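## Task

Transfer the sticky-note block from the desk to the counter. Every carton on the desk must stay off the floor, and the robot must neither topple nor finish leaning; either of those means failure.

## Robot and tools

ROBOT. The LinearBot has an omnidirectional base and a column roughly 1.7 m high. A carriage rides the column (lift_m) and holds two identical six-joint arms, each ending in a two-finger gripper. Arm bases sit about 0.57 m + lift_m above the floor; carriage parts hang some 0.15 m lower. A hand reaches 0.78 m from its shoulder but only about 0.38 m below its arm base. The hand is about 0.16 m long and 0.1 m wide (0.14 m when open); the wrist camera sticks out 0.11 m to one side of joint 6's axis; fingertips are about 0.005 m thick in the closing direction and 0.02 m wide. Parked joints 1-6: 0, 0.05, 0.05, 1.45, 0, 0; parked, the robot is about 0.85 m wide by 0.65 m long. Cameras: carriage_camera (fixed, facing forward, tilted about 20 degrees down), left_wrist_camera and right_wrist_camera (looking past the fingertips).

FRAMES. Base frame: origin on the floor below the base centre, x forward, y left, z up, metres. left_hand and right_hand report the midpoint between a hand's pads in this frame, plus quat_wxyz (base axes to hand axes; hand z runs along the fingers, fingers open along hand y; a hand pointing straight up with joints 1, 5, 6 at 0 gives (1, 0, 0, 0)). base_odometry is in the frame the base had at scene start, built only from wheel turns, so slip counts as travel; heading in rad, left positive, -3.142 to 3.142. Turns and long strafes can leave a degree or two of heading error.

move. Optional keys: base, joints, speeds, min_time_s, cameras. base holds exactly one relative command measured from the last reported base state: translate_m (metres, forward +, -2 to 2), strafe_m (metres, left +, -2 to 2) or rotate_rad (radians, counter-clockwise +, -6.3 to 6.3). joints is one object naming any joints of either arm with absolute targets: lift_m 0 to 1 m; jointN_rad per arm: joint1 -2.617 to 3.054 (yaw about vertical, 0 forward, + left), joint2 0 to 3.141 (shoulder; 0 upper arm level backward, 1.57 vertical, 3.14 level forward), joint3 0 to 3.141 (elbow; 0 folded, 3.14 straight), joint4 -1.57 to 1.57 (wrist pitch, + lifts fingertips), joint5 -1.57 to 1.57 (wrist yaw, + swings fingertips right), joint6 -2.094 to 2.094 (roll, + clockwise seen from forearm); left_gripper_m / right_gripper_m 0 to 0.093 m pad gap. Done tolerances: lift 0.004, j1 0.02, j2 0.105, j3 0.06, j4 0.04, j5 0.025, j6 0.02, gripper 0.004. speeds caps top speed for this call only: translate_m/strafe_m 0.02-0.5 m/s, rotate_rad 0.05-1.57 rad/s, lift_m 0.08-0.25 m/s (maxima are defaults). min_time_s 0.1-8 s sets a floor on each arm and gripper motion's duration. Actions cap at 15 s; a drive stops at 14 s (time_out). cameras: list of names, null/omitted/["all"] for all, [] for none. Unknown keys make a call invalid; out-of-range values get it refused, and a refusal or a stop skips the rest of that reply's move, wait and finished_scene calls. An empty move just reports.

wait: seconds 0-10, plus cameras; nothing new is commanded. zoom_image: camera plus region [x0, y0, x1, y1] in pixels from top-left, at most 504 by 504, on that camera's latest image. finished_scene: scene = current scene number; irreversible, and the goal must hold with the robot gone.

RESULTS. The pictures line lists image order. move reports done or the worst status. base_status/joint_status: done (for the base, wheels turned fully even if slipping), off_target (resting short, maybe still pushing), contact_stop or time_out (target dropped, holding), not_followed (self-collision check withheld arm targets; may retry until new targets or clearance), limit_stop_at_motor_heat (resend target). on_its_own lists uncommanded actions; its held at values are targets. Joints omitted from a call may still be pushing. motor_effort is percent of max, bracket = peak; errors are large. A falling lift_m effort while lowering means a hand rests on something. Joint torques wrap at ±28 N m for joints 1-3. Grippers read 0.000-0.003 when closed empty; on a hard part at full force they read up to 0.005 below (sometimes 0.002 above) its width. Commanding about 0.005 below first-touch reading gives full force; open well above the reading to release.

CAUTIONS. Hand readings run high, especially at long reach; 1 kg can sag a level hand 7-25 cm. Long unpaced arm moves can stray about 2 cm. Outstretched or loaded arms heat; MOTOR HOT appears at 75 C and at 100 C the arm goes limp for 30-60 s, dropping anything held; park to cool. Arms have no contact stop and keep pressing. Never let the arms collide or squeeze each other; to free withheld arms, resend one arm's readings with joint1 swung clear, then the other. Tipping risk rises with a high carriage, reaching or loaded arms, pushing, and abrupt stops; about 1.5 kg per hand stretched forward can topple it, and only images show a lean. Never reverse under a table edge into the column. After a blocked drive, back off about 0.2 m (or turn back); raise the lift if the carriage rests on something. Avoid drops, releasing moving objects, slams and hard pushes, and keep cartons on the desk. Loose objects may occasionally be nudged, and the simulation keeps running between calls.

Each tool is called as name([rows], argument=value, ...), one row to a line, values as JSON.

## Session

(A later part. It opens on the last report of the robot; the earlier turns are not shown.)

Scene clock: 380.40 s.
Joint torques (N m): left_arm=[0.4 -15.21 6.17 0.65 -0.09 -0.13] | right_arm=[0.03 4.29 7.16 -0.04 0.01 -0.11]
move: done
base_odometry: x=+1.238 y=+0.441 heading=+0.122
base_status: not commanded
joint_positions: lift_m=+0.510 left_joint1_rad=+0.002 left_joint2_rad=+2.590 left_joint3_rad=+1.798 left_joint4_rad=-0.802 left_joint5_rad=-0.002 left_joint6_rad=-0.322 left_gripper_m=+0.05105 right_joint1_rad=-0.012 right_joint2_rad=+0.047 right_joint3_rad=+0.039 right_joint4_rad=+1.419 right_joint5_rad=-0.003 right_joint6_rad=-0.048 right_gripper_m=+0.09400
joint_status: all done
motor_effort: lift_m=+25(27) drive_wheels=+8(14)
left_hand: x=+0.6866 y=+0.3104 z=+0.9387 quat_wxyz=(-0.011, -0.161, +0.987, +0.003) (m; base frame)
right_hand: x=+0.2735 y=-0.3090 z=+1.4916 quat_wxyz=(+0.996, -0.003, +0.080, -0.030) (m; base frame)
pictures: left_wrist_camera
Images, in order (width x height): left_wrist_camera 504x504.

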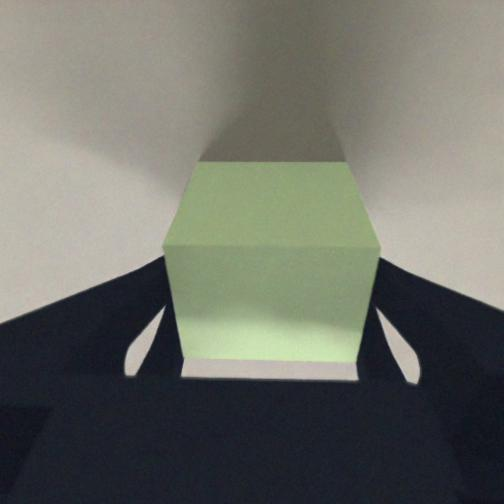

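move(joints={"lift_m": 0.516}, speeds={"lift_m": 0.08}, cameras=[])

move(joints={"left_gripper_m": 0.09}, min_time_s=1.5, cameras=["left_wrist_camera"])

move(joints={"lift_m": 0.65}, speeds={"lift_m": 0.15}, cameras=["left_wrist_camera", "carriage_camera"])

Scene clock: 387.60 s.
Joint torques (N m): left_arm=[0.42 -15.46 6.15 0.54 -0.11 -0.14] | right_arm=[0.06 4.29 7.15 -0.01 0 -0.12]
move: done
base_odometry: x=+1.238 y=+0.441 heading=+0.122
base_status: not commanded
joint_positions: lift_m=+0.516 left_joint1_rad=+0.002 left_joint2_rad=+2.592 left_joint3_rad=+1.798 left_joint4_rad=-0.793 left_joint5_rad=-0.002 left_joint6_rad=-0.322 left_gripper_m=+0.05105 right_joint1_rad=-0.012 right_joint2_rad=+0.047 right_joint3_rad=+0.039 right_joint4_rad=+1.419 right_joint5_rad=-0.003 right_joint6_rad=-0.048 right_gripper_m=+0.09400
joint_status: all done
motor_effort: lift_m=+31(38) drive_wheels=+4(11)
left_hand: x=+0.6883 y=+0.3104 z=+0.9431 quat_wxyz=(-0.008, -0.161, +0.987, +0.002) (m; base frame)
right_hand: x=+0.2734 y=-0.3090 z=+1.4971 quat_wxyz=(+0.996, -0.003, +0.079, -0.030) (m; base frame)
pictures: none
No camera images: "cameras" was empty.

Scene clock: 389.40 s.
Joint torques (N m): left_arm=[0.43 -15.46 6.22 0.56 -0.11 -0.15] | right_arm=[0.02 4.26 7.19 -0.03 -0.01 -0.11]
move: done
base_odometry: x=+1.238 y=+0.441 heading=+0.122
base_status: not commanded
joint_positions: lift_m=+0.516 left_joint1_rad=+0.002 left_joint2_rad=+2.592 left_joint3_rad=+1.798 left_joint4_rad=-0.793 left_joint5_rad=-0.002 left_joint6_rad=-0.322 left_gripper_m=+0.08994 right_joint1_rad=-0.012 right_joint2_rad=+0.047 right_joint3_rad=+0.039 right_joint4_rad=+1.419 right_joint5_rad=-0.003 right_joint6_rad=-0.048 right_gripper_m=+0.09400
joint_status: all done
motor_effort: lift_m=+31(32) drive_wheels=-9(12)
left_hand: x=+0.6883 y=+0.3104 z=+0.9431 quat_wxyz=(-0.008, -0.161, +0.987, +0.002) (m; base frame)
right_hand: x=+0.2734 y=-0.3090 z=+1.4971 quat_wxyz=(+0.996, -0.003, +0.079, -0.030) (m; base frame)
pictures: left_wrist_camera
Images, in order (width x height): left_wrist_camera 504x504.

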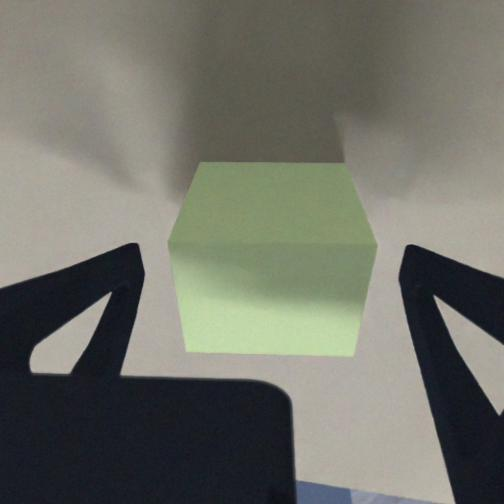

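Scene clock: 390.73 s.
Joint torques (N m): left_arm=[0.47 -15.49 6.22 0.56 -0.11 -0.14] | right_arm=[0.05 4.29 7.15 -0.03 0.02 -0.11]
move: done
base_odometry: x=+1.238 y=+0.441 heading=+0.122
base_status: not commanded
joint_positions: lift_m=+0.650 left_joint1_rad=+0.002 left_joint2_rad=+2.594 left_joint3_rad=+1.798 left_joint4_rad=-0.792 left_joint5_rad=-0.002 left_joint6_rad=-0.322 left_gripper_m=+0.08994 right_joint1_rad=-0.012 right_joint2_rad=+0.047 right_joint3_rad=+0.039 right_joint4_rad=+1.419 right_joint5_rad=-0.003 right_joint6_rad=-0.048 right_gripper_m=+0.09400
joint_status: all done
motor_effort: lift_m=+31(37) drive_wheels=+7(11)
left_hand: x=+0.6883 y=+0.3104 z=+1.0765 quat_wxyz=(-0.008, -0.161, +0.987, +0.002) (m; base frame)
right_hand: x=+0.2734 y=-0.3090 z=+1.6312 quat_wxyz=(+0.996, -0.003, +0.079, -0.030) (m; base frame)
pictures: carriage_camera, left_wrist_camera
Images, in order (width x height): carriage_camera 504x504, left_wrist_camera 504x504.

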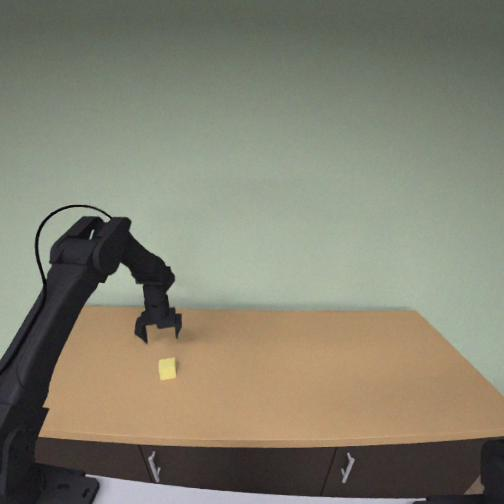

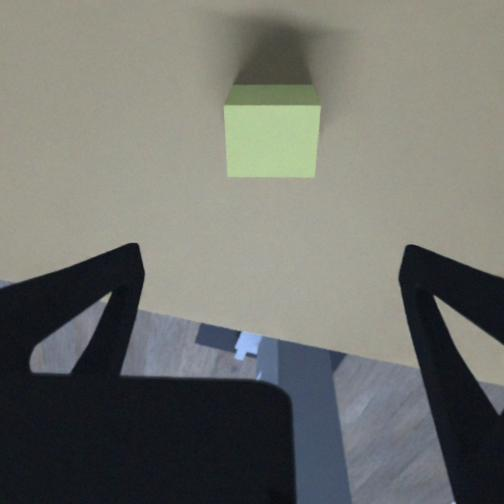

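move(base={"translate_m": -0.3}, joints={"lift_m": 1.0, "left_joint2_rad": 0.05, "left_joint3_rad": 0.05, "left_joint4_rad": 1.45, "left_joint6_rad": 0.0}, min_time_s=3, cameras=["carriage_camera"])

zoom_image(camera="carriage_camera", region=[0, 300, 504, 504])

move(base={"translate_m": -0.5}, cameras=["carriage_camera"])

zoom_image(camera="carriage_camera", region=[100, 270, 400, 420])

move(base={"translate_m": -0.5}, cameras=["carriage_camera"])

zoom_image(camera="carriage_camera", region=[100, 250, 400, 400])

move(base={"translate_m": -0.5}, cameras=["carriage_camera"])

zoom_image(camera="carriage_camera", region=[100, 250, 400, 400])

Scene clock: 413.10 s.
Joint torques (N m): left_arm=[0.58 3.34 4.64 -0.03 -0.09 0.06] | right_arm=[0.03 4.27 7.16 -0.06 0.01 -0.11]
move: done
base_odometry: x=+0.940 y=+0.404 heading=+0.123
base_status: done
joint_positions: lift_m=+0.997 left_joint1_rad=+0.000 left_joint2_rad=+0.060 left_joint3_rad=+0.063 left_joint4_rad=+1.435 left_joint5_rad=-0.002 left_joint6_rad=-0.009 left_gripper_m=+0.08994 right_joint1_rad=-0.012 right_joint2_rad=+0.047 right_joint3_rad=+0.039 right_joint4_rad=+1.421 right_joint5_rad=-0.003 right_joint6_rad=-0.048 right_gripper_m=+0.09400
joint_status: all done
joint sent to its limit — lift_m, upper limit.
motor_effort: lift_m=+30(38) drive_wheels=-11(18)
left_hand: x=+0.2667 y=+0.3094 z=+1.9854 quat_wxyz=(+0.998, -0.001, +0.066, -0.005) (m; base frame)
right_hand: x=+0.2731 y=-0.3090 z=+1.9784 quat_wxyz=(+0.996, -0.003, +0.079, -0.030) (m; base frame)
pictures: carriage_camera
Images, in order (width x height): carriage_camera 504x504.

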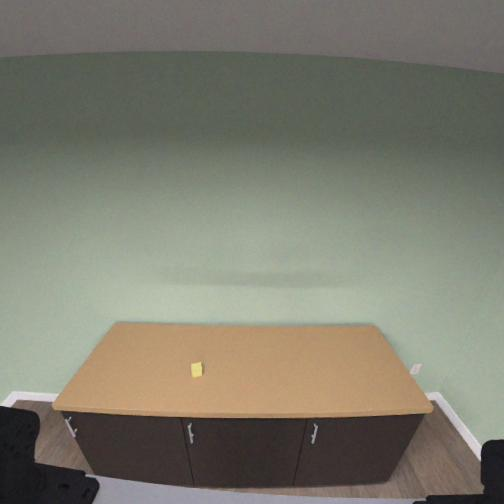

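Scaled by 1.000.

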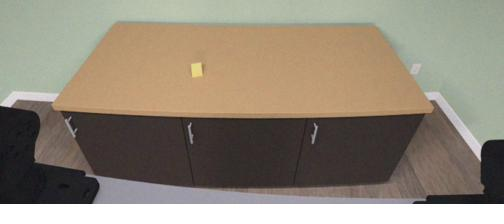

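Scene clock: 416.33 s.
Joint torques (N m): left_arm=[0.59 3.44 4.59 -0.17 -0.09 0.05] | right_arm=[0.01 4.25 7.21 -0.08 0.02 -0.11]
move: done
base_odometry: x=+0.444 y=+0.342 heading=+0.125
base_status: done
joint_positions: lift_m=+0.997 left_joint1_rad=+0.000 left_joint2_rad=+0.060 left_joint3_rad=+0.063 left_joint4_rad=+1.444 left_joint5_rad=-0.002 left_joint6_rad=-0.009 left_gripper_m=+0.08994 right_joint1_rad=-0.012 right_joint2_rad=+0.047 right_joint3_rad=+0.039 right_joint4_rad=+1.422 right_joint5_rad=-0.003 right_joint6_rad=-0.048 right_gripper_m=+0.09400
joint_status: not commanded
motor_effort: lift_m=+30(31) drive_wheels=-11(20)
left_hand: x=+0.2643 y=+0.3094 z=+1.9857 quat_wxyz=(+0.998, -0.001, +0.062, -0.004) (m; base frame)
right_hand: x=+0.2727 y=-0.3090 z=+1.9784 quat_wxyz=(+0.997, -0.003, +0.078, -0.030) (m; base frame)
pictures: carriage_camera
Images, in order (width x height): carriage_camera 504x504.

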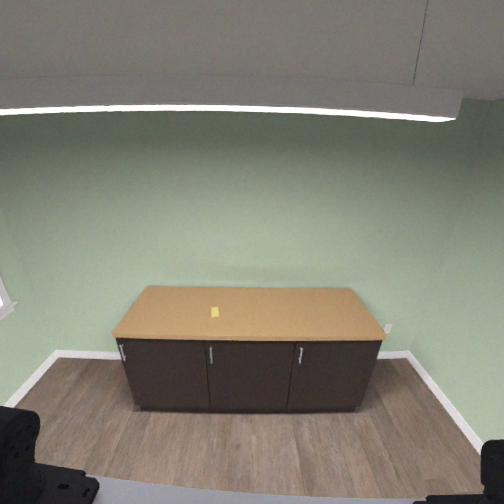

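Scaled by 1.680 from the camera's 504x504 image, which has a finer 720x720 frame.

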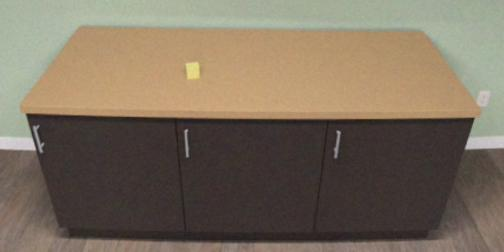

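Scene clock: 419.43 s.
Joint torques (N m): left_arm=[0.59 3.32 4.67 -0.22 -0.09 0.05] | right_arm=[-0.01 4.27 7.24 -0.08 0 -0.11]
move: done
base_odometry: x=-0.052 y=+0.279 heading=+0.126
base_status: done
joint_positions: lift_m=+0.997 left_joint1_rad=+0.000 left_joint2_rad=+0.060 left_joint3_rad=+0.063 left_joint4_rad=+1.447 left_joint5_rad=-0.002 left_joint6_rad=-0.008 left_gripper_m=+0.08994 right_joint1_rad=-0.012 right_joint2_rad=+0.047 right_joint3_rad=+0.039 right_joint4_rad=+1.423 right_joint5_rad=-0.003 right_joint6_rad=-0.048 right_gripper_m=+0.09400
joint_status: not commanded
motor_effort: lift_m=+30(31) drive_wheels=-9(19)
left_hand: x=+0.2637 y=+0.3094 z=+1.9857 quat_wxyz=(+0.998, -0.001, +0.060, -0.004) (m; base frame)
right_hand: x=+0.2725 y=-0.3090 z=+1.9785 quat_wxyz=(+0.997, -0.003, +0.077, -0.030) (m; base frame)
pictures: carriage_camera
Images, in order (width x height): carriage_camera 504x504.

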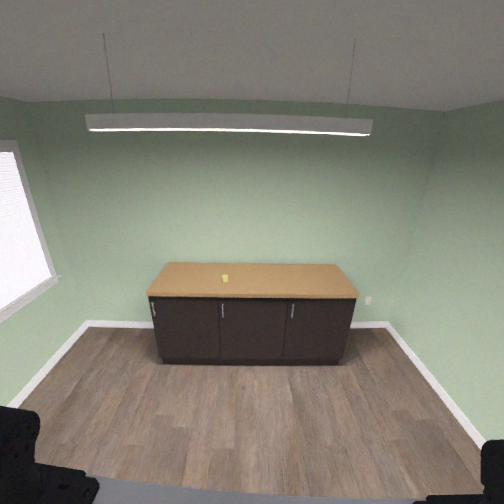

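Scaled by 1.680 from the camera's 504x504 image, which has a finer 720x720 frame.

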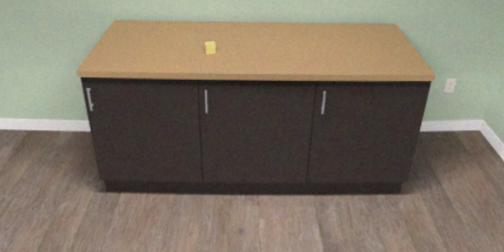

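Scene clock: 422.53 s.
Joint torques (N m): left_arm=[0.59 3.38 4.53 -0.23 -0.1 0.04] | right_arm=[0.03 4.26 7.21 -0.12 0.01 -0.11]
move: done
base_odometry: x=-0.548 y=+0.215 heading=+0.127
base_status: done
joint_positions: lift_m=+0.997 left_joint1_rad=+0.000 left_joint2_rad=+0.060 left_joint3_rad=+0.063 left_joint4_rad=+1.448 left_joint5_rad=-0.002 left_joint6_rad=-0.008 left_gripper_m=+0.08994 right_joint1_rad=-0.012 right_joint2_rad=+0.047 right_joint3_rad=+0.039 right_joint4_rad=+1.424 right_joint5_rad=-0.003 right_joint6_rad=-0.048 right_gripper_m=+0.09400
joint_status: not commanded
motor_effort: lift_m=+30(31) drive_wheels=-10(19)
left_hand: x=+0.2635 y=+0.3094 z=+1.9858 quat_wxyz=(+0.998, -0.001, +0.060, -0.004) (m; base frame)
right_hand: x=+0.2724 y=-0.3090 z=+1.9785 quat_wxyz=(+0.997, -0.003, +0.077, -0.030) (m; base frame)
pictures: carriage_camera
Images, in order (width x height): carriage_camera 504x504.

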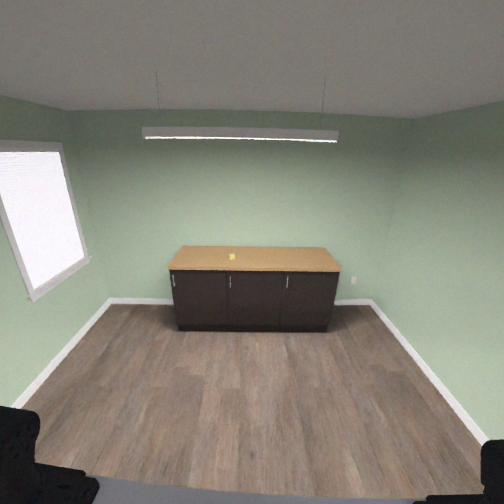

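Scaled by 1.680 from the camera's 504x504 image, which has a finer 720x720 frame.

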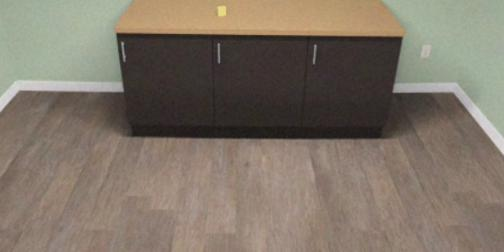

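finished_scene(scene=1)

The scene is finished: the task was done.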